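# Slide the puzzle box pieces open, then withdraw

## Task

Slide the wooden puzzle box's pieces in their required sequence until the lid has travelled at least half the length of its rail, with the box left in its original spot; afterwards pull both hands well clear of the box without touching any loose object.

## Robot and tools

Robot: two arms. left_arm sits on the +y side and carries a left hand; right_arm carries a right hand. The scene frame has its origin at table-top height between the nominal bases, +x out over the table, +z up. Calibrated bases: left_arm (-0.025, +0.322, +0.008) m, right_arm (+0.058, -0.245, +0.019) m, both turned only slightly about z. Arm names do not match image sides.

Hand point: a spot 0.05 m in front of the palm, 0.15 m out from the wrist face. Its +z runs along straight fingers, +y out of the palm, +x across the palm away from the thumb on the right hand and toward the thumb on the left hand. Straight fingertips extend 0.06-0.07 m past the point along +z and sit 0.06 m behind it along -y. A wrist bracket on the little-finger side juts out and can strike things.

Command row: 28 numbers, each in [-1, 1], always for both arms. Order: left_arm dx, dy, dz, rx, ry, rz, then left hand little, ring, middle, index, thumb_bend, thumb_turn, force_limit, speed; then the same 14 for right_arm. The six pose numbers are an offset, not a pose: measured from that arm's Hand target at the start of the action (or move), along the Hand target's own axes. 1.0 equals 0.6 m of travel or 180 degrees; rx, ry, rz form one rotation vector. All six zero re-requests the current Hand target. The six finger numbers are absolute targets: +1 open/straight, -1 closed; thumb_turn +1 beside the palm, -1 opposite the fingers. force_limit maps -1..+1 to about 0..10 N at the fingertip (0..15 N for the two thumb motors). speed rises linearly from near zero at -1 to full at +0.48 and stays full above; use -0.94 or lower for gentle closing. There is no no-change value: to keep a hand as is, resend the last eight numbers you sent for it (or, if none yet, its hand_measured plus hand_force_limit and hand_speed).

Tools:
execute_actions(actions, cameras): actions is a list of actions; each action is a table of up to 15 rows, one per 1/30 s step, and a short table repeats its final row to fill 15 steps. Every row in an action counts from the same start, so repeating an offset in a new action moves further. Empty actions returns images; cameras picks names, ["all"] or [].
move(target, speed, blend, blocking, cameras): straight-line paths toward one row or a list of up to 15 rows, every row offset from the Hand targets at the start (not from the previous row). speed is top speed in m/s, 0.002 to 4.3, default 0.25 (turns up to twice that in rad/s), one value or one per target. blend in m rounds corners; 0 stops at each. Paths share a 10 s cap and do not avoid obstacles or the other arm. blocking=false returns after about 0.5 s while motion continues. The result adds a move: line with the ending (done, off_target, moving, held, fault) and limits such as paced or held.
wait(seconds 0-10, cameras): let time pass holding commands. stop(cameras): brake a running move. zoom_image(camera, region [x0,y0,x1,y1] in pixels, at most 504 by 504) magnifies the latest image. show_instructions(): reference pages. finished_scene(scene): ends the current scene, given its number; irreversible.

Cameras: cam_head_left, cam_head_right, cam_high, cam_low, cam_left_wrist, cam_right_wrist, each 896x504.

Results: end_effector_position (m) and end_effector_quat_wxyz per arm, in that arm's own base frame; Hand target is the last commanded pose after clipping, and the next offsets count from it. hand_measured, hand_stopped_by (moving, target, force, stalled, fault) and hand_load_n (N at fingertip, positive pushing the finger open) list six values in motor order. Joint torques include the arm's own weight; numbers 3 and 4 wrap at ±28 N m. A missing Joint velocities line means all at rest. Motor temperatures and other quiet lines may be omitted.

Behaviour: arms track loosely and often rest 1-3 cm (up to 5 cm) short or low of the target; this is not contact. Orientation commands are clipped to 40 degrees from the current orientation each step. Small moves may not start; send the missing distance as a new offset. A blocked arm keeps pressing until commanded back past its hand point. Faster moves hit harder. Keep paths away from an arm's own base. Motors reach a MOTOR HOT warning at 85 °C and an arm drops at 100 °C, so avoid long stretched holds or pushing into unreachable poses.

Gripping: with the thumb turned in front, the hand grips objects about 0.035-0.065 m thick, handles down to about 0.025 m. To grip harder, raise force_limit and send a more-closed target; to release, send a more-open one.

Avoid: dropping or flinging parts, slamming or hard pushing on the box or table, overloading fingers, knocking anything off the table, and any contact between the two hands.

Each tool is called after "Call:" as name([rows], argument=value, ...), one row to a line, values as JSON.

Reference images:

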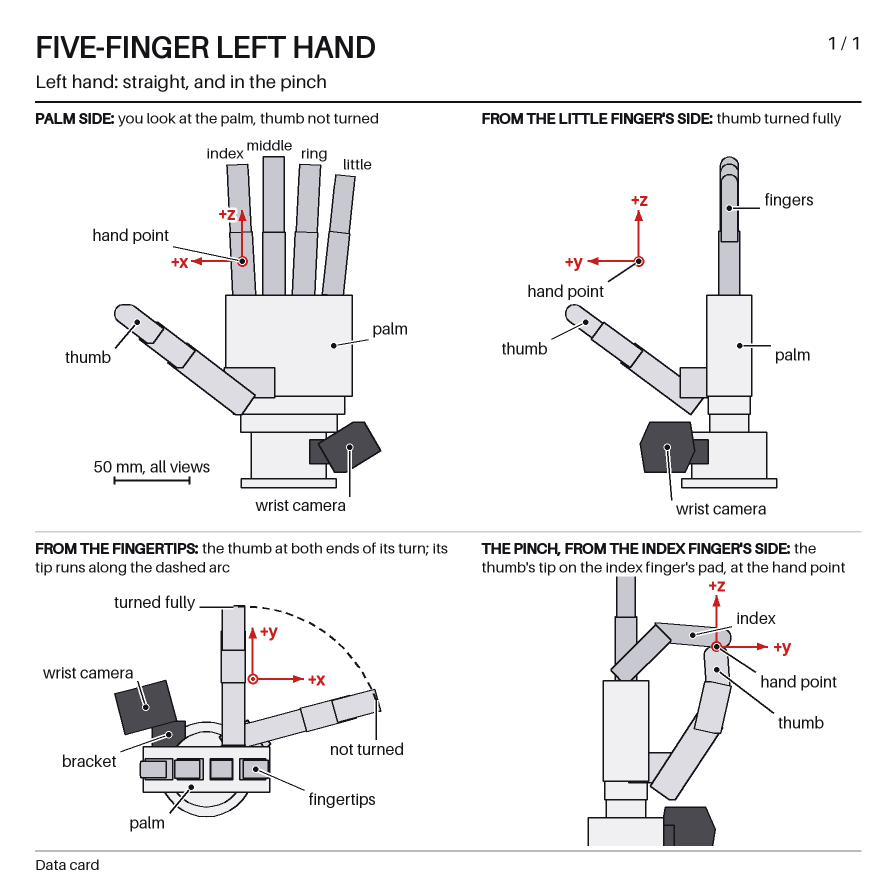

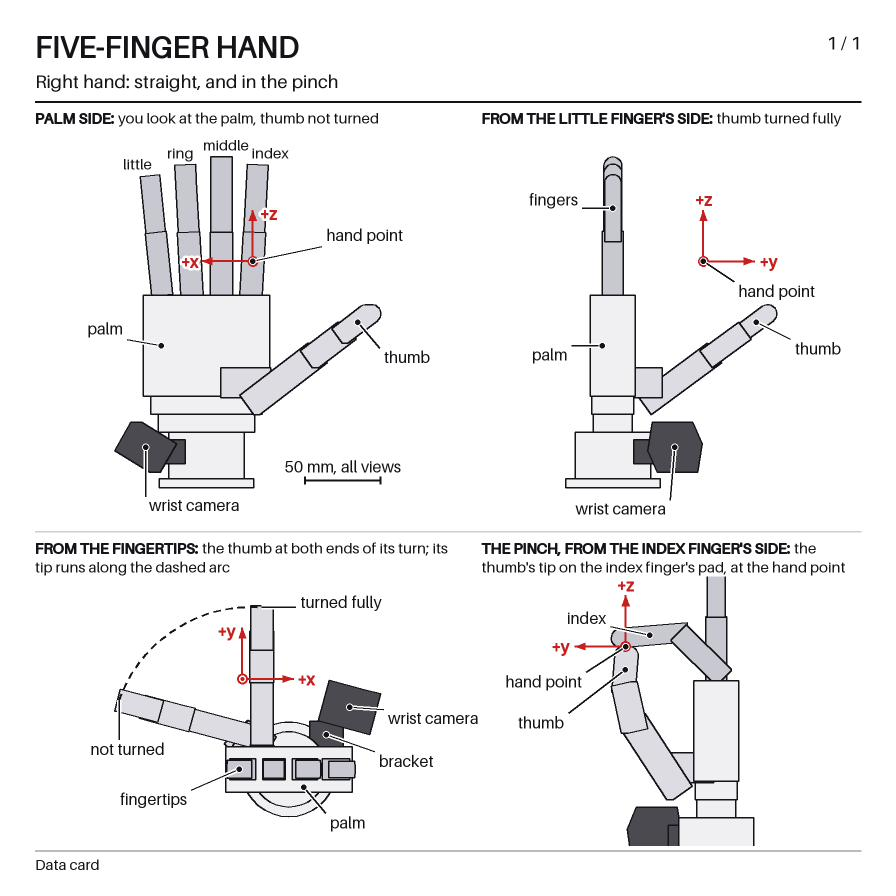

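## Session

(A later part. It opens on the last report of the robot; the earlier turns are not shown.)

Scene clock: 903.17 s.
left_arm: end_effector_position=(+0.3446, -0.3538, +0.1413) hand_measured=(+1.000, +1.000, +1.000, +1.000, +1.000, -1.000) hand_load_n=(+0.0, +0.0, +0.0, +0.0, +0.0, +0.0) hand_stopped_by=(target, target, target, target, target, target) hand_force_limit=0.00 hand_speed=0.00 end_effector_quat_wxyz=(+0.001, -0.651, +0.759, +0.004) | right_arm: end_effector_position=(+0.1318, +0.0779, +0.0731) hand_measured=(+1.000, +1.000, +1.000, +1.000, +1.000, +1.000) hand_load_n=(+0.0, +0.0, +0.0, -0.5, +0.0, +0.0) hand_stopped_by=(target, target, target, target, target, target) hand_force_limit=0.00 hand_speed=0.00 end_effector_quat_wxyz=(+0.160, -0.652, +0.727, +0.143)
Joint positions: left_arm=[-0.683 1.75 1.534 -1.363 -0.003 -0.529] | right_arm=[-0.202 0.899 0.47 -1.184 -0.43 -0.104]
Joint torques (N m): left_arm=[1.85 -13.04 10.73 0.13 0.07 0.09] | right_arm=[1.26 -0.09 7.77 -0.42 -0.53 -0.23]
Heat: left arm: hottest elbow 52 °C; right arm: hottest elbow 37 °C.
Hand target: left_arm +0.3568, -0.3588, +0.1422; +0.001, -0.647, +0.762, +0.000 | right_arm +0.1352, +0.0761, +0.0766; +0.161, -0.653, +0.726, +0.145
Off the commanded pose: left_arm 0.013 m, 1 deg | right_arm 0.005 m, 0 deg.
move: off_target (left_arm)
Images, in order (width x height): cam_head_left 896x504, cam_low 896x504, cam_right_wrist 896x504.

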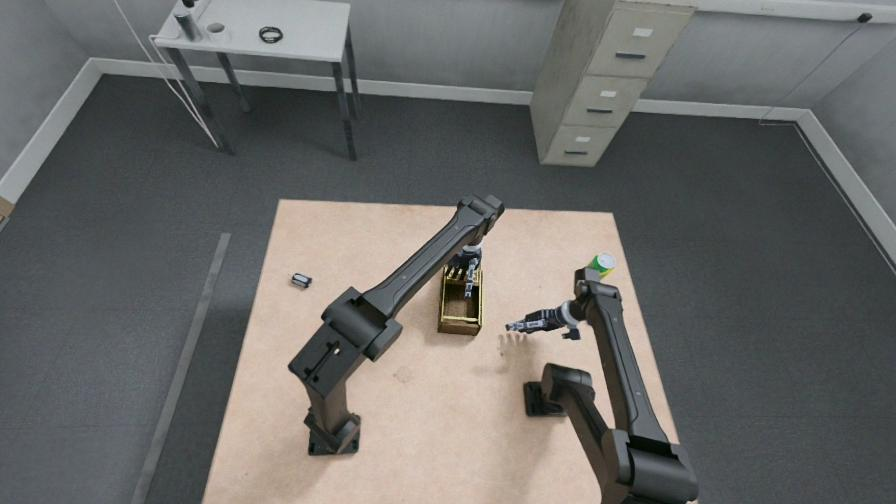

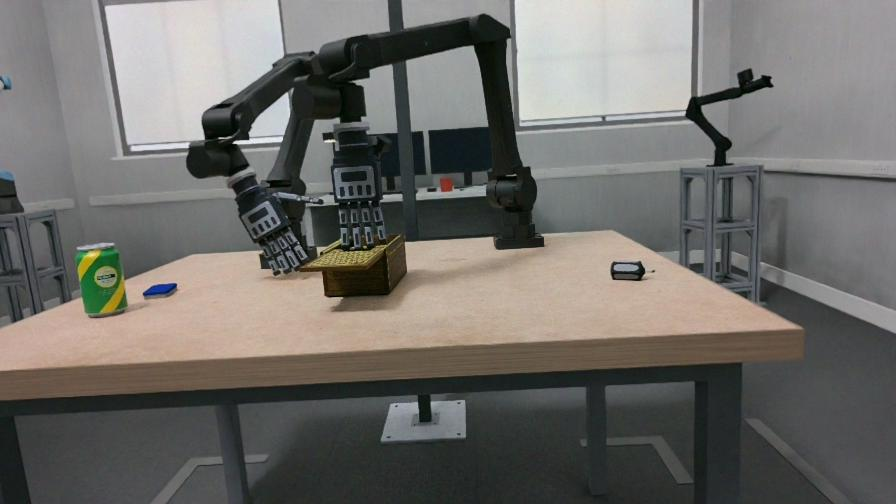

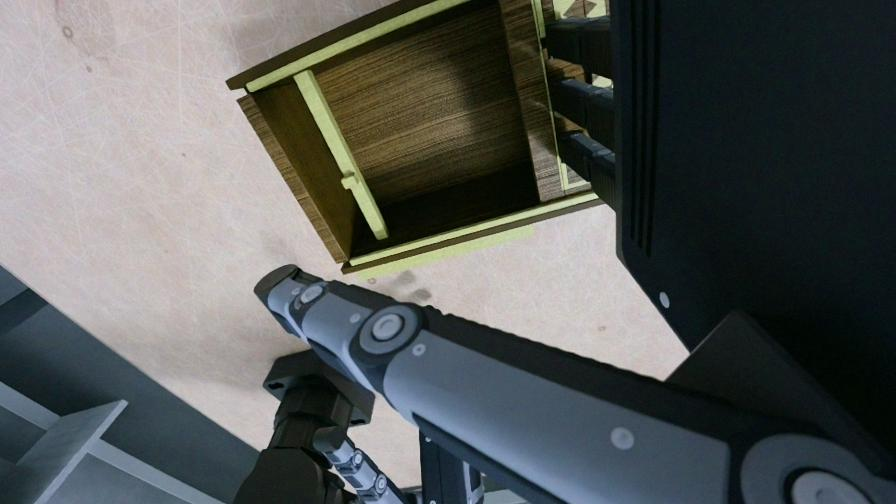

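Call:
move([
  [0.0,0.01,-0.04,0,0,0,1,1,1,1,1,-1,0,0, 0,0,0,0,0,0,1,1,1,1,1,1,0,0],
  [-0.1,0.05,-0.2,0,0,0,1,1,1,1,1,-1,0,0, 0,0,0,0,0,0,1,1,1,1,1,1,0,0],
  [-0.35,0.09,-0.2,0,0,0,1,1,1,1,1,-1,0,0, 0,0,0,0,0,0,1,1,1,1,1,1,0,0],
], cameras=["cam_low","cam_right_wrist","cam_head_left","cam_head_right"], speed=[0.06,0.15,0.25])

Call:
zoom_image(camera="cam_head_left", region=[425, 255, 505, 345])

Call:
zoom_image(camera="cam_low", region=[310, 180, 430, 300])

Call:
zoom_image(camera="cam_head_right", region=[415, 215, 495, 345])

Scene clock: 919.00 s.
left_arm: end_effector_position=(+0.3368, -0.1444, +0.2606) hand_measured=(+1.000, +1.000, +1.000, +1.000, +1.000, -1.000) hand_load_n=(+0.0, +0.0, +0.0, +0.0, +0.0, +0.0) hand_stopped_by=(target, target, target, target, target, target) hand_force_limit=0.00 hand_speed=0.00 end_effector_quat_wxyz=(-0.002, -0.651, +0.759, +0.007) | right_arm: end_effector_position=(+0.1318, +0.0779, +0.0731) hand_measured=(+1.000, +1.000, +1.000, +1.000, +1.000, +1.000) hand_load_n=(+0.0, +0.0, +0.0, +0.0, +0.0, +0.0) hand_stopped_by=(target, target, target, target, target, target) hand_force_limit=0.00 hand_speed=0.00 end_effector_quat_wxyz=(+0.160, -0.652, +0.727, +0.143)
Joint positions: left_arm=[-0.298 1.444 1.479 -1.619 -0.004 -0.147] | right_arm=[-0.202 0.899 0.47 -1.184 -0.43 -0.104]
Joint torques (N m): left_arm=[1.55 -10.93 7.75 0.54 0.1 0.1] | right_arm=[1.32 -0.03 7.77 -0.42 -0.53 -0.23]
Heat: left arm: hottest elbow 52 °C; right arm: hottest elbow 37 °C.
Hand target: left_arm +0.3375, -0.1427, +0.2621; +0.001, -0.647, +0.763, +0.000 | right_arm +0.1352, +0.0761, +0.0766; +0.161, -0.653, +0.726, +0.145
Off the commanded pose: left_arm 0.002 m, 1 deg | right_arm 0.005 m, 0 deg.
move: done
Images, in order (width x height): cam_head_left 896x504, cam_head_right 896x504, cam_low 896x504, cam_right_wrist 896x504.

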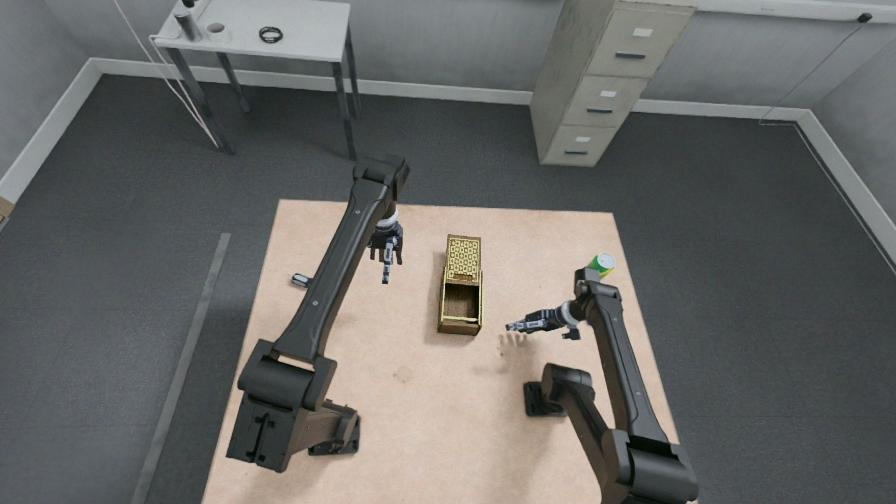

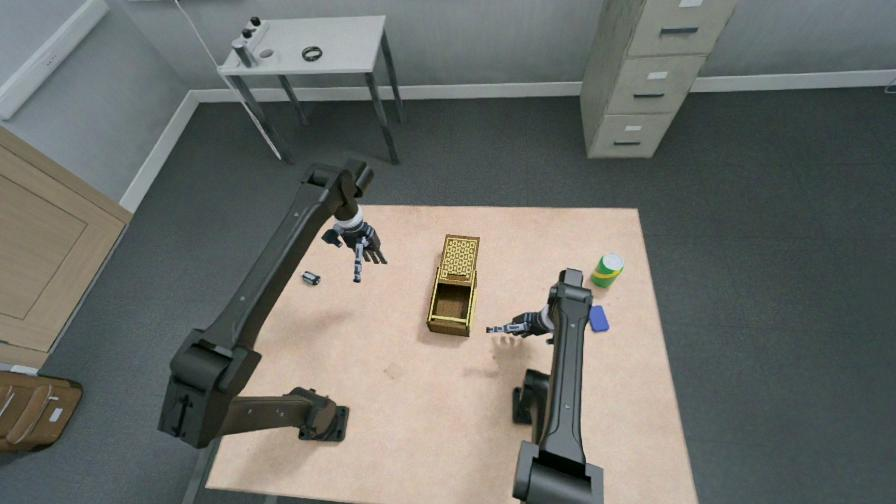

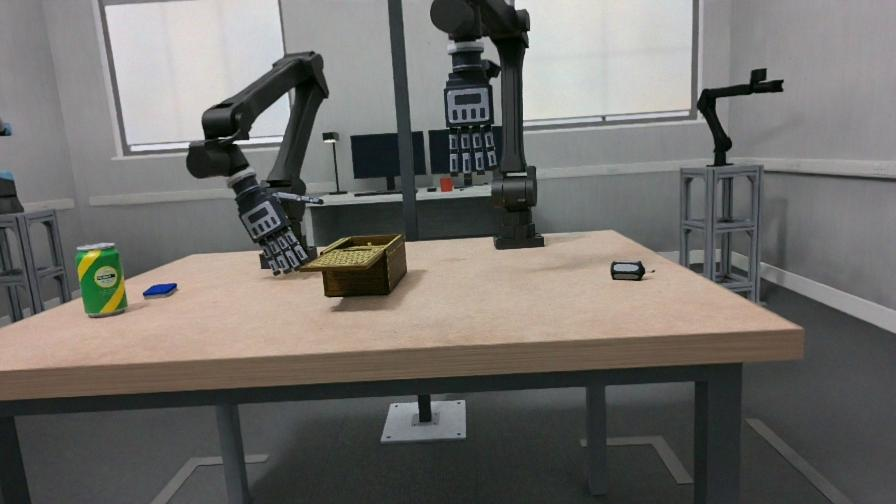

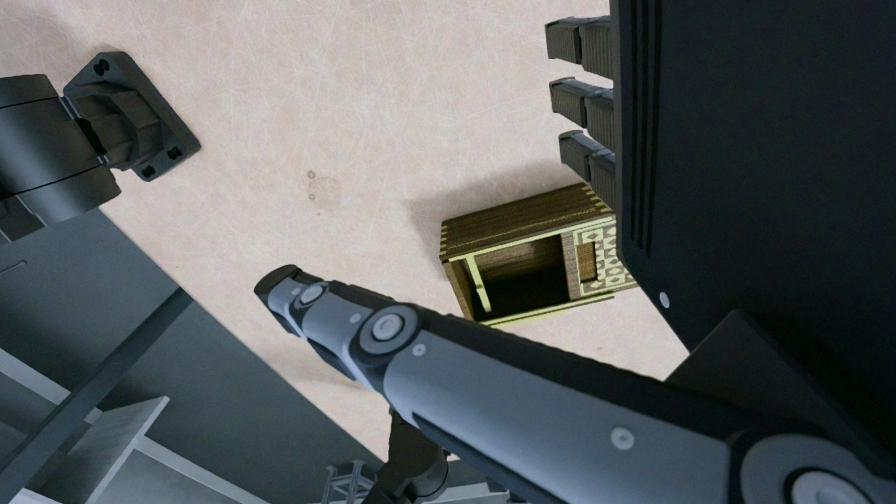

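Scaled by 5.600 from the camera's 896x504 image, which has a finer 1280x720 frame.

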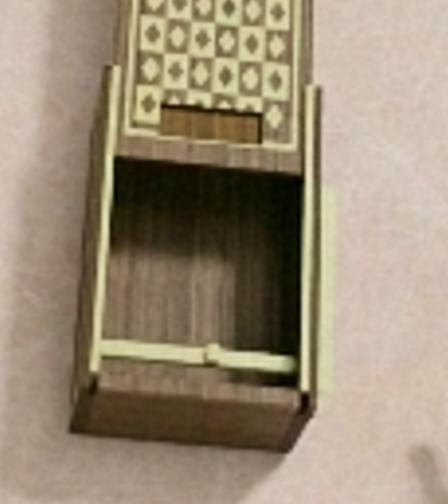

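Scaled by 4.200 from the camera's 896x504 image, which has a finer 1280x720 frame.

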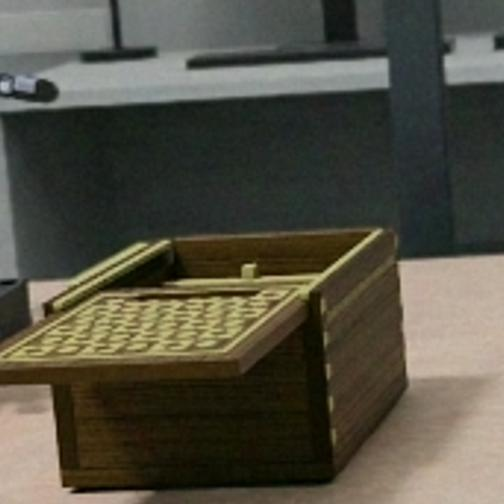

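Scaled by 3.877 from the camera's 896x504 image, which has a finer 1280x720 frame.

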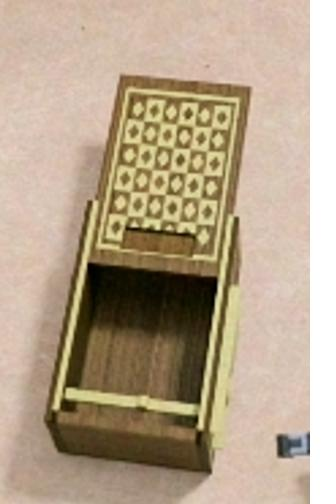

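Call:
move([
  [0,0,0,0,0,0,1,1,1,1,1,-1,0,0, -0.0763,-0.2197,-0.014,0,0,0,1,1,1,1,1,1,0,0],
  [0,0,0,0,0,0,1,1,1,1,1,-1,0,0, -0.1418,-0.2121,0.0166,0,0,0,1,1,1,1,1,1,0,0],
], cameras=["cam_low","cam_left_wrist"], speed=[0.2,0.1])

Call:
zoom_image(camera="cam_left_wrist", region=[300, 100, 540, 300])

Call:
zoom_image(camera="cam_low", region=[290, 200, 430, 310])

Scene clock: 962.30 s.
left_arm: end_effector_position=(+0.3367, -0.1445, +0.2606) hand_measured=(+1.000, +1.000, +1.000, +1.000, +1.000, -1.000) hand_load_n=(+0.0, +0.0, +0.0, +0.0, +0.0, +0.0) hand_stopped_by=(target, target, target, target, target, target) hand_force_limit=0.00 hand_speed=0.00 end_effector_quat_wxyz=(-0.002, -0.651, +0.759, +0.007) | right_arm: end_effector_position=(+0.2548, +0.1403, +0.0963) hand_measured=(+1.000, +1.000, +1.000, +1.000, +1.000, +1.000) hand_load_n=(+0.0, +0.0, +0.0, +0.0, +0.0, -0.5) hand_stopped_by=(target, target, target, target, target, target) hand_force_limit=0.00 hand_speed=0.00 end_effector_quat_wxyz=(+0.150, -0.653, +0.726, +0.155)
Joint positions: left_arm=[-0.298 1.444 1.479 -1.619 -0.003 -0.146] | right_arm=[0.082 1.255 0.764 -1.026 -0.431 0.2]
Joint torques (N m): left_arm=[1.55 -10.87 7.75 0.53 0.11 0.1] | right_arm=[2.37 -6.59 9.11 0.61 -0.31 0.03]
Motor temperatures (°C): left_arm=[30 37 48 27 26 30] | right_arm=[29 29 37 26 30 31]
Heat: left arm: hottest elbow 48 °C; right arm: hottest elbow 37 °C.
Hand target: left_arm +0.3375, -0.1428, +0.2622; +0.001, -0.647, +0.762, +0.000 | right_arm +0.2703, +0.1438, +0.1035; +0.161, -0.653, +0.725, +0.145
Off the commanded pose: left_arm 0.002 m, 1 deg | right_arm 0.017 m, 2 deg.
move: off_target (right_arm)
Images, in order (width x height): cam_low 896x504, cam_left_wrist 896x504.

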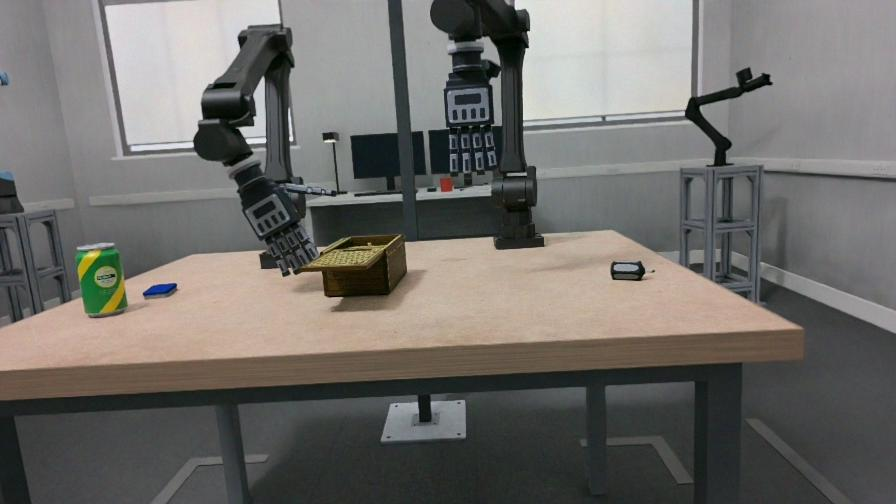

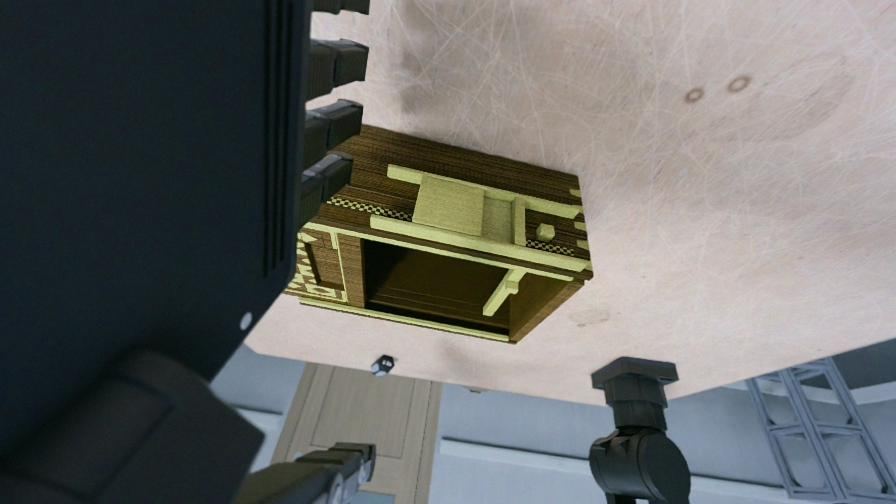

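Scaled by 2.100 from the camera's 896x504 image, which has a finer 1280x720 frame.

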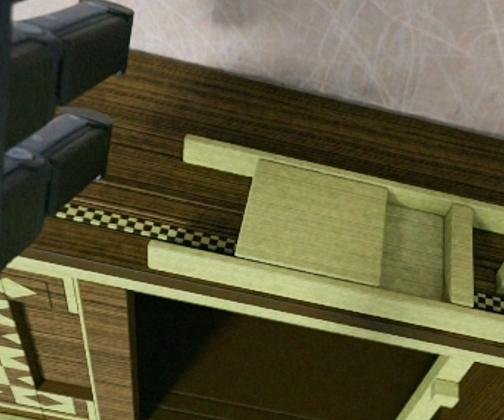

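Scaled by 3.600 from the camera's 896x504 image, which has a finer 1280x720 frame.

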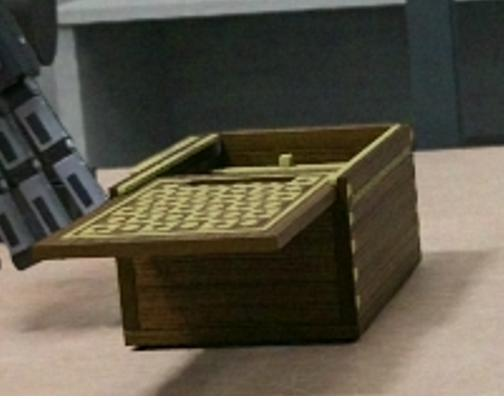

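Call:
move([
  [0,0,0,0,0,0,1,1,1,1,1,-1,0,0, -0.025,0.001,0.0115,0,0,0,1,1,1,1,1,1,0,0],
  [0,0,0,0,0,0,1,1,1,1,1,-1,0,0, -0.0237,0.044,0.0112,0,0,0,1,1,1,1,1,1,0,0],
], cameras=["cam_low","cam_left_wrist"], speed=[0.06,0.05])

Call:
zoom_image(camera="cam_left_wrist", region=[300, 100, 540, 300])

Call:
zoom_image(camera="cam_low", region=[290, 200, 430, 310])

Scene clock: 993.57 s.
left_arm: end_effector_position=(+0.3367, -0.1445, +0.2606) hand_measured=(+1.000, +1.000, +1.000, +1.000, +1.000, -1.000) hand_load_n=(+0.0, +0.0, +0.0, +0.0, +0.0, +0.0) hand_stopped_by=(target, target, target, target, target, target) hand_force_limit=0.00 hand_speed=0.00 end_effector_quat_wxyz=(-0.002, -0.651, +0.759, +0.007) | right_arm: end_effector_position=(+0.2465, +0.1548, +0.0973) hand_measured=(+1.000, +1.000, +1.000, +1.000, +1.000, +1.000) hand_load_n=(+0.0, +0.0, +0.0, +0.5, -0.5, +0.0) hand_stopped_by=(target, target, target, target, target, target) hand_force_limit=0.00 hand_speed=0.00 end_effector_quat_wxyz=(+0.149, -0.649, +0.732, +0.145)
Joint positions: left_arm=[-0.298 1.444 1.479 -1.619 -0.003 -0.146] | right_arm=[0.139 1.213 0.739 -1.002 -0.41 0.278]
Joint torques (N m): left_arm=[1.55 -10.93 7.77 0.51 0.11 0.1] | right_arm=[3.31 -8.47 6.65 0.51 -0.86 -0.05]
Heat: left arm: hottest elbow 47 °C; right arm: hottest elbow 39 °C.
Hand target: left_arm +0.3375, -0.1428, +0.2622; +0.001, -0.647, +0.762, +0.000 | right_arm +0.2456, +0.1622, +0.1035; +0.161, -0.653, +0.725, +0.145
Off the commanded pose: left_arm 0.002 m, 1 deg | right_arm 0.010 m, 2 deg.
move: done
Images, in order (width x height): cam_low 896x504, cam_left_wrist 896x504.

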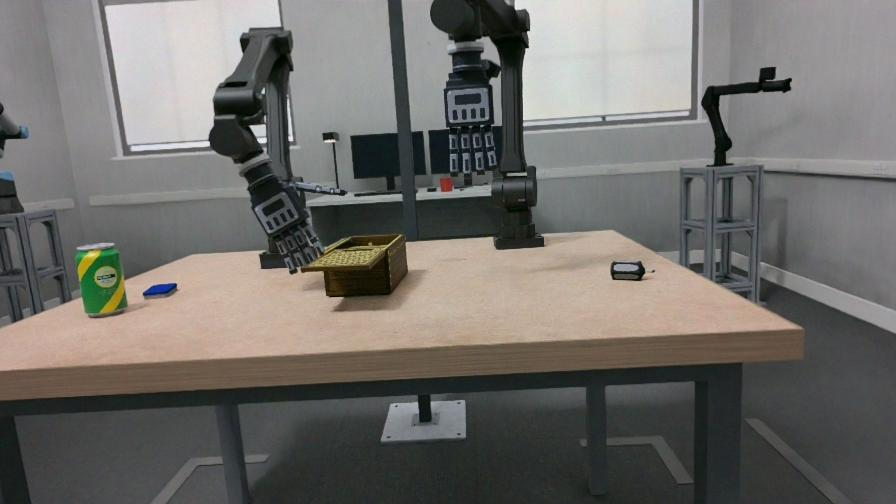

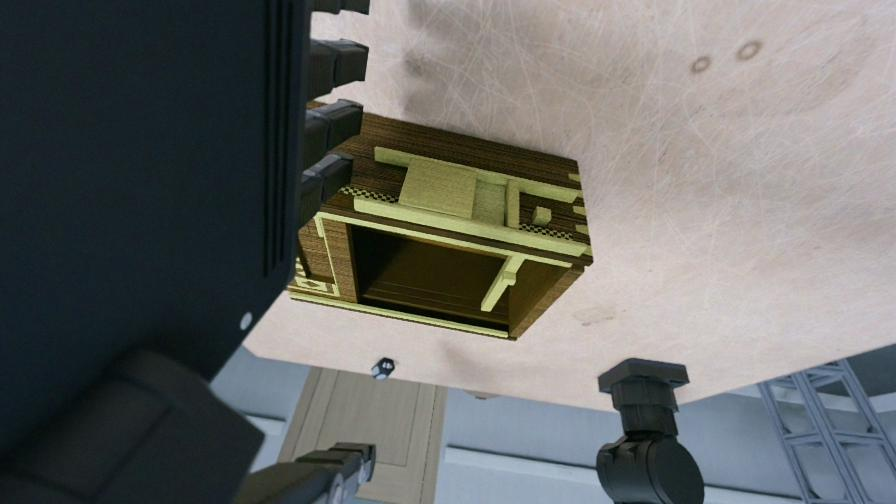

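Scaled by 2.100 from the camera's 896x504 image, which has a finer 1280x720 frame.

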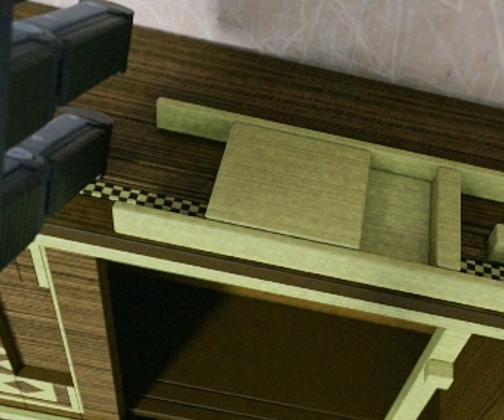

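Scaled by 3.600 from the camera's 896x504 image, which has a finer 1280x720 frame.

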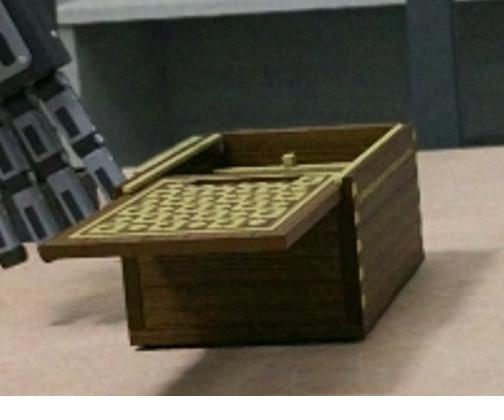

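Call:
move([
  [0,0,0,0,0,0,1,1,1,1,1,-1,0,0, 0.0073,0.0332,-0.0035,0,0,0,1,1,1,1,1,1,0,0],
], cameras=["cam_low","cam_left_wrist","cam_head_left"], speed=0.04)

Call:
zoom_image(camera="cam_left_wrist", region=[300, 100, 540, 300])

Call:
zoom_image(camera="cam_low", region=[310, 180, 430, 300])

Call:
zoom_image(camera="cam_head_left", region=[425, 255, 505, 345])

Scene clock: 1011.50 s.
left_arm: end_effector_position=(+0.3367, -0.1445, +0.2606) hand_measured=(+1.000, +1.000, +1.000, +1.000, +1.000, -1.000) hand_load_n=(+0.0, +0.0, +0.0, +0.0, +0.0, +0.0) hand_stopped_by=(target, target, target, target, target, target) hand_force_limit=0.00 hand_speed=0.00 end_effector_quat_wxyz=(-0.002, -0.651, +0.759, +0.007) | right_arm: end_effector_position=(+0.2281, +0.1545, +0.0968) hand_measured=(+1.000, +1.000, +1.000, +1.000, +1.000, +1.000) hand_load_n=(+0.0, +0.0, +0.0, +0.0, +0.0, +0.0) hand_stopped_by=(target, target, target, target, target, target) hand_force_limit=0.00 hand_speed=0.00 end_effector_quat_wxyz=(+0.155, -0.652, +0.728, +0.143)
Joint positions: left_arm=[-0.298 1.444 1.479 -1.619 -0.003 -0.146] | right_arm=[0.147 1.152 0.692 -1.002 -0.411 0.279]
Joint torques (N m): left_arm=[1.55 -10.75 7.76 0.51 0.1 0.1] | right_arm=[2.73 -7.53 6.83 -0.1 -0.79 0.02]
Heat: left arm: hottest elbow 47 °C; right arm: hottest elbow 38 °C.
Hand target: left_arm +0.3375, -0.1428, +0.2622; +0.001, -0.647, +0.762, +0.000 | right_arm +0.2253, +0.1594, +0.1036; +0.161, -0.653, +0.725, +0.145
Off the commanded pose: left_arm 0.002 m, 1 deg | right_arm 0.009 m, 1 deg.
move: done
Images, in order (width x height): cam_head_left 896x504, cam_low 896x504, cam_left_wrist 896x504.

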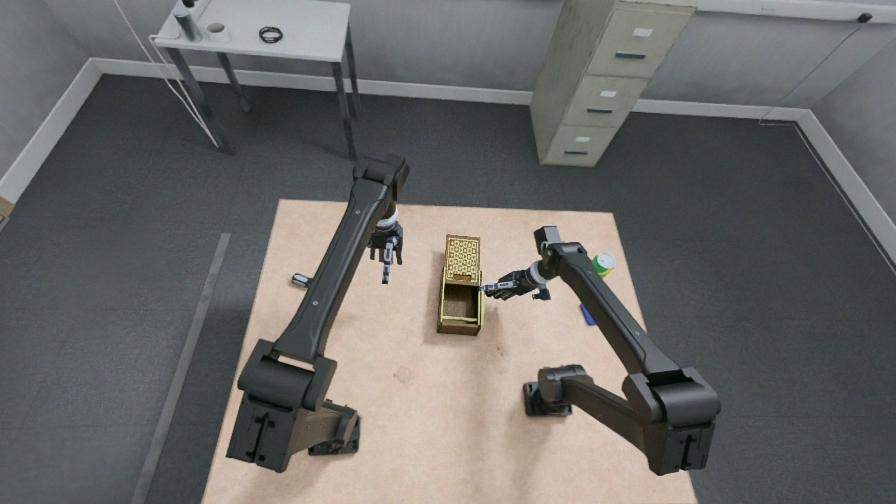

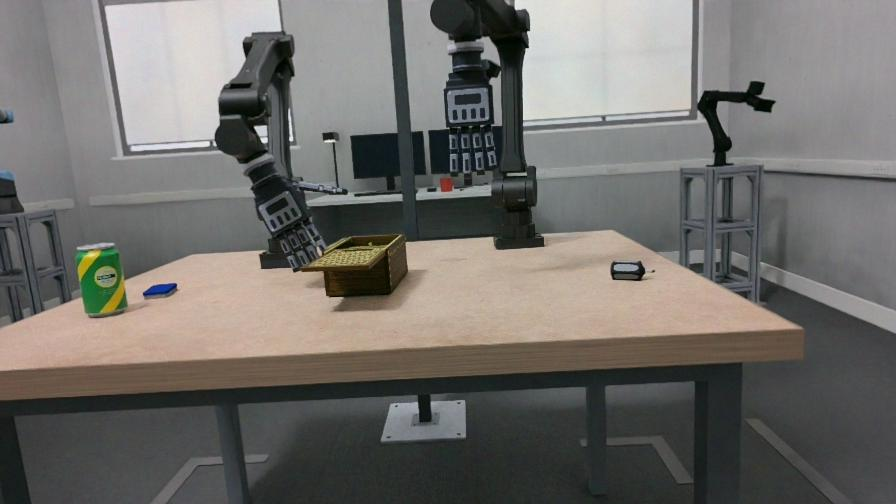

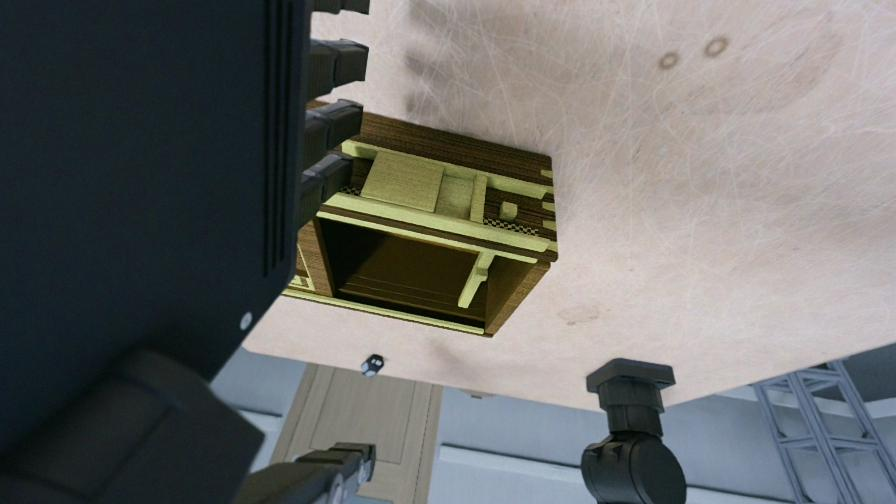

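Scaled by 2.100 from the camera's 896x504 image, which has a finer 1280x720 frame.

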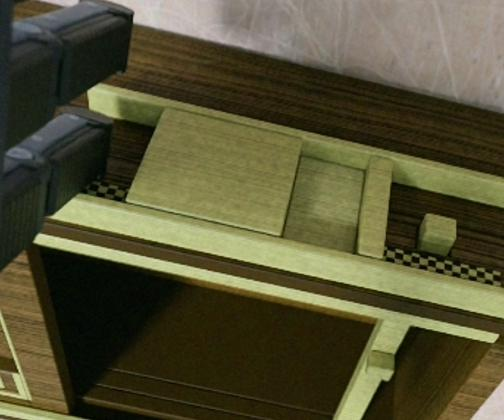

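Scaled by 4.200 from the camera's 896x504 image, which has a finer 1280x720 frame.

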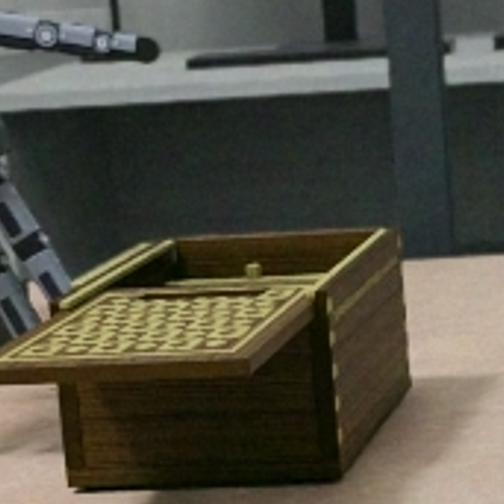

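Scaled by 5.600 from the camera's 896x504 image, which has a finer 1280x720 frame.

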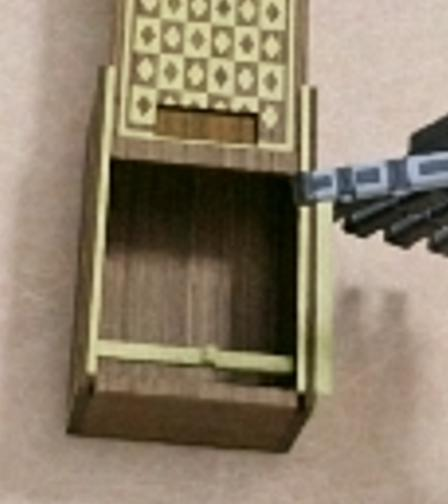

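Call:
move([
  [0,0,0,0,0,0,1,1,1,1,1,-1,0,0, 0.003,-0.0875,-0.0015,0,0,0,1,1,1,1,1,1,0,0],
  [0,0,0,0,0,0,1,1,1,1,1,-1,0,0, 0.0167,-0.0875,0.028,0,0,0,1,1,1,1,1,1,0,0],
], cameras=["cam_left_wrist","cam_head_left"], speed=0.06)

Call:
zoom_image(camera="cam_left_wrist", region=[300, 100, 540, 300])

Call:
zoom_image(camera="cam_head_left", region=[425, 255, 505, 345])

Scene clock: 1064.50 s.
left_arm: end_effector_position=(+0.3367, -0.1445, +0.2606) hand_measured=(+1.000, +1.000, +1.000, +1.000, +1.000, -1.000) hand_load_n=(+0.0, -0.5, +0.0, +0.0, +0.0, +0.0) hand_stopped_by=(target, target, target, target, target, target) hand_force_limit=0.00 hand_speed=0.00 end_effector_quat_wxyz=(-0.002, -0.651, +0.759, +0.007) | right_arm: end_effector_position=(+0.2694, +0.1522, +0.0857) hand_measured=(+1.000, +1.000, +1.000, +1.000, +1.000, +1.000) hand_load_n=(+0.0, +0.0, +0.0, -0.5, +0.0, +0.0) hand_stopped_by=(target, target, target, target, target, target) hand_force_limit=0.00 hand_speed=0.00 end_effector_quat_wxyz=(+0.155, -0.651, +0.729, +0.148)
Joint positions: left_arm=[-0.298 1.444 1.479 -1.619 -0.003 -0.146] | right_arm=[0.116 1.296 0.771 -0.957 -0.422 0.248]
Joint torques (N m): left_arm=[1.61 -10.75 7.76 0.53 0.11 0.09] | right_arm=[1.55 -6.36 7.31 0.98 -0.54 -0.2]
Heat: left arm: hottest elbow 46 °C; right arm: hottest elbow 38 °C.
Hand target: left_arm +0.3375, -0.1428, +0.2622; +0.001, -0.647, +0.762, +0.000 | right_arm +0.2773, +0.1519, +0.0841; +0.161, -0.653, +0.725, +0.145
Off the commanded pose: left_arm 0.002 m, 1 deg | right_arm 0.008 m, 1 deg.
move: done
Images, in order (width x height): cam_head_left 896x504, cam_left_wrist 896x504.

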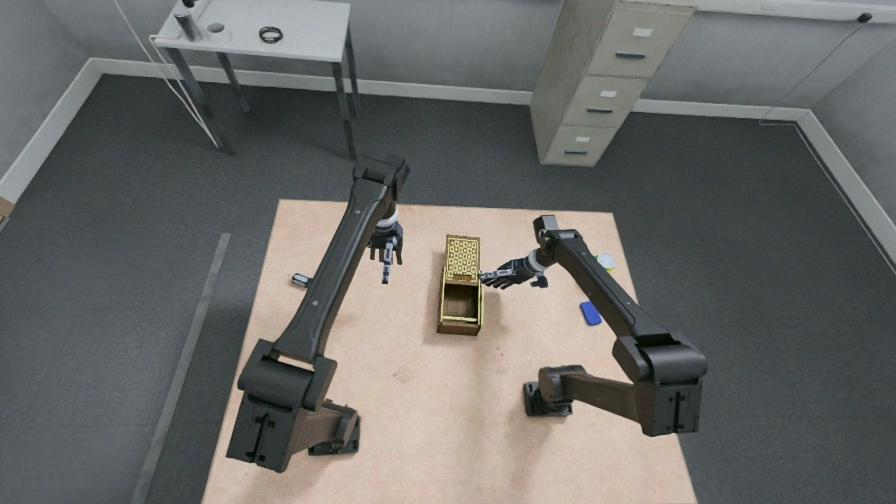

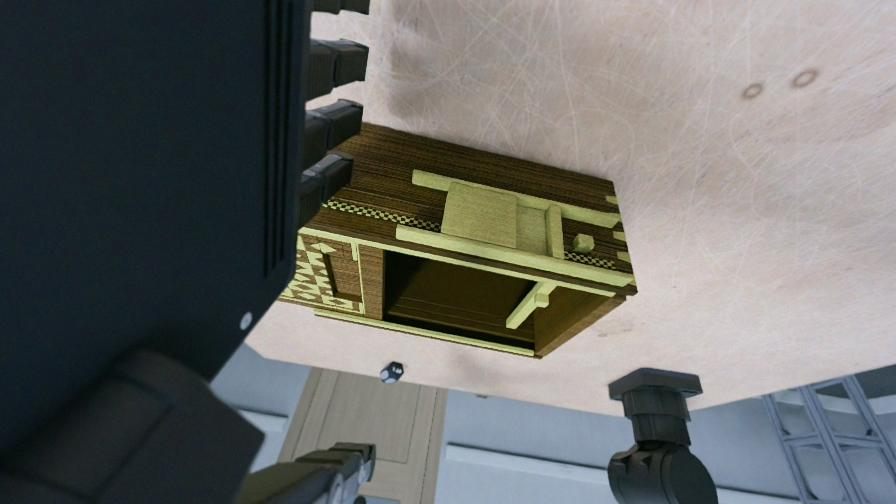

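Scaled by 2.100 from the camera's 896x504 image, which has a finer 1280x720 frame.

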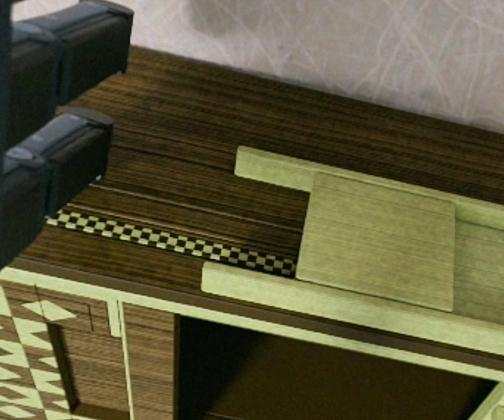

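Scaled by 5.600 from the camera's 896x504 image, which has a finer 1280x720 frame.

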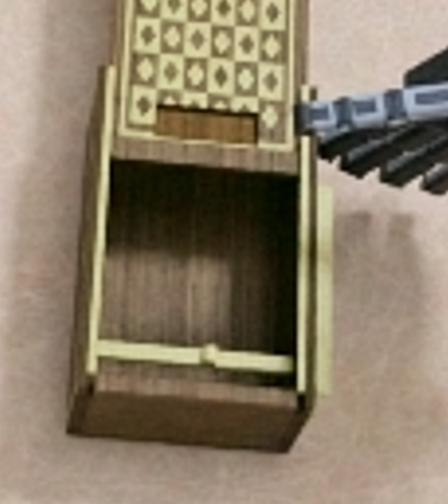

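Call:
move([
  [0,0,0,0,0,0,1,1,1,1,1,-1,0,0, -0.0015,0.046,0.0007,0,0,0,1,1,1,1,1,1,0,0],
], cameras=["cam_left_wrist","cam_head_left","cam_low"], speed=0.04)

Call:
zoom_image(camera="cam_left_wrist", region=[300, 100, 540, 300])

Call:
zoom_image(camera="cam_head_left", region=[425, 255, 505, 345])

Scene clock: 1082.40 s.
left_arm: end_effector_position=(+0.3367, -0.1445, +0.2606) hand_measured=(+1.000, +1.000, +1.000, +1.000, +1.000, -1.000) hand_load_n=(+0.0, +0.0, +0.0, +0.0, +0.0, +0.0) hand_stopped_by=(target, target, target, target, target, target) hand_force_limit=0.00 hand_speed=0.00 end_effector_quat_wxyz=(-0.002, -0.651, +0.759, +0.007) | right_arm: end_effector_position=(+0.2478, +0.1525, +0.0792) hand_measured=(+1.000, +1.000, +1.000, +1.000, +1.000, +1.000) hand_load_n=(+0.0, +0.0, +0.0, +0.0, +0.0, +0.0) hand_stopped_by=(target, target, target, target, target, target) hand_force_limit=0.00 hand_speed=0.00 end_effector_quat_wxyz=(+0.151, -0.653, +0.727, +0.151)
Joint positions: left_arm=[-0.298 1.444 1.479 -1.619 -0.003 -0.146] | right_arm=[0.127 1.255 0.716 -0.949 -0.422 0.251]
Joint torques (N m): left_arm=[1.61 -10.75 7.75 0.54 0.11 0.1] | right_arm=[2.49 -8.76 6.41 0.61 -0.47 0.03]
Heat: left arm: hottest elbow 46 °C; right arm: hottest elbow 38 °C.
Hand target: left_arm +0.3375, -0.1428, +0.2622; +0.001, -0.647, +0.762, +0.000 | right_arm +0.2501, +0.1558, +0.0841; +0.161, -0.653, +0.725, +0.145
Off the commanded pose: left_arm 0.002 m, 1 deg | right_arm 0.006 m, 1 deg.
move: done
Images, in order (width x height): cam_head_left 896x504, cam_low 896x504, cam_left_wrist 896x504.

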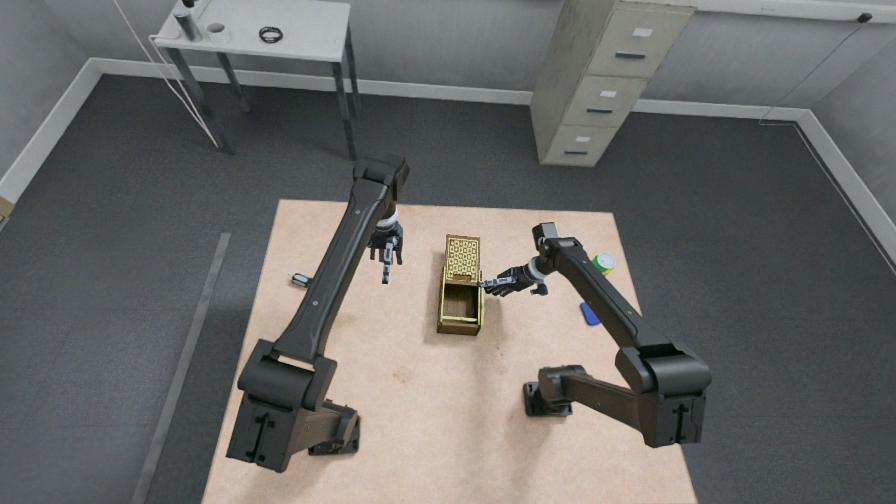

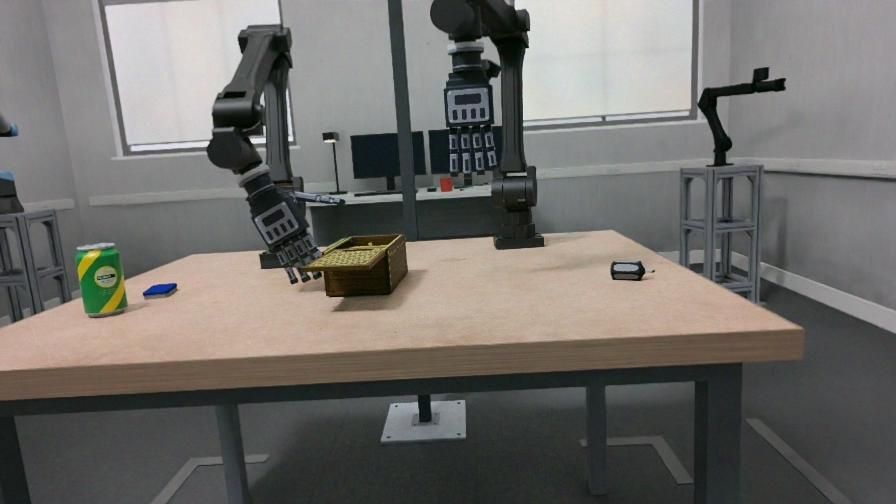

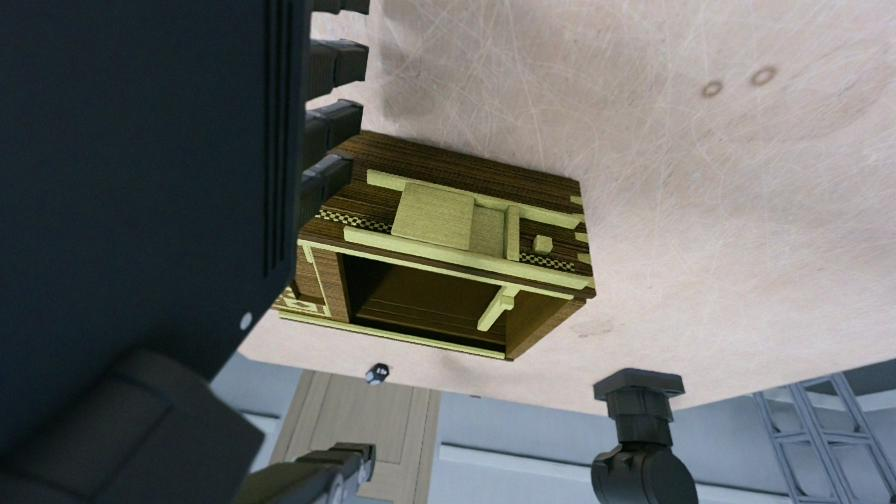

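Scaled by 2.100 from the camera's 896x504 image, which has a finer 1280x720 frame.

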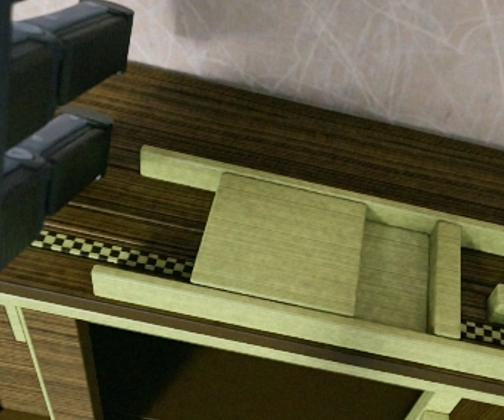

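Scaled by 5.600 from the camera's 896x504 image, which has a finer 1280x720 frame.

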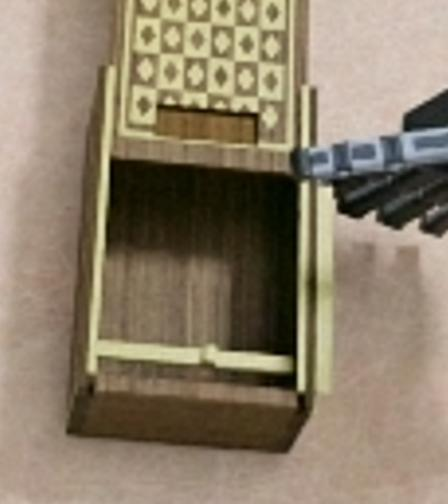

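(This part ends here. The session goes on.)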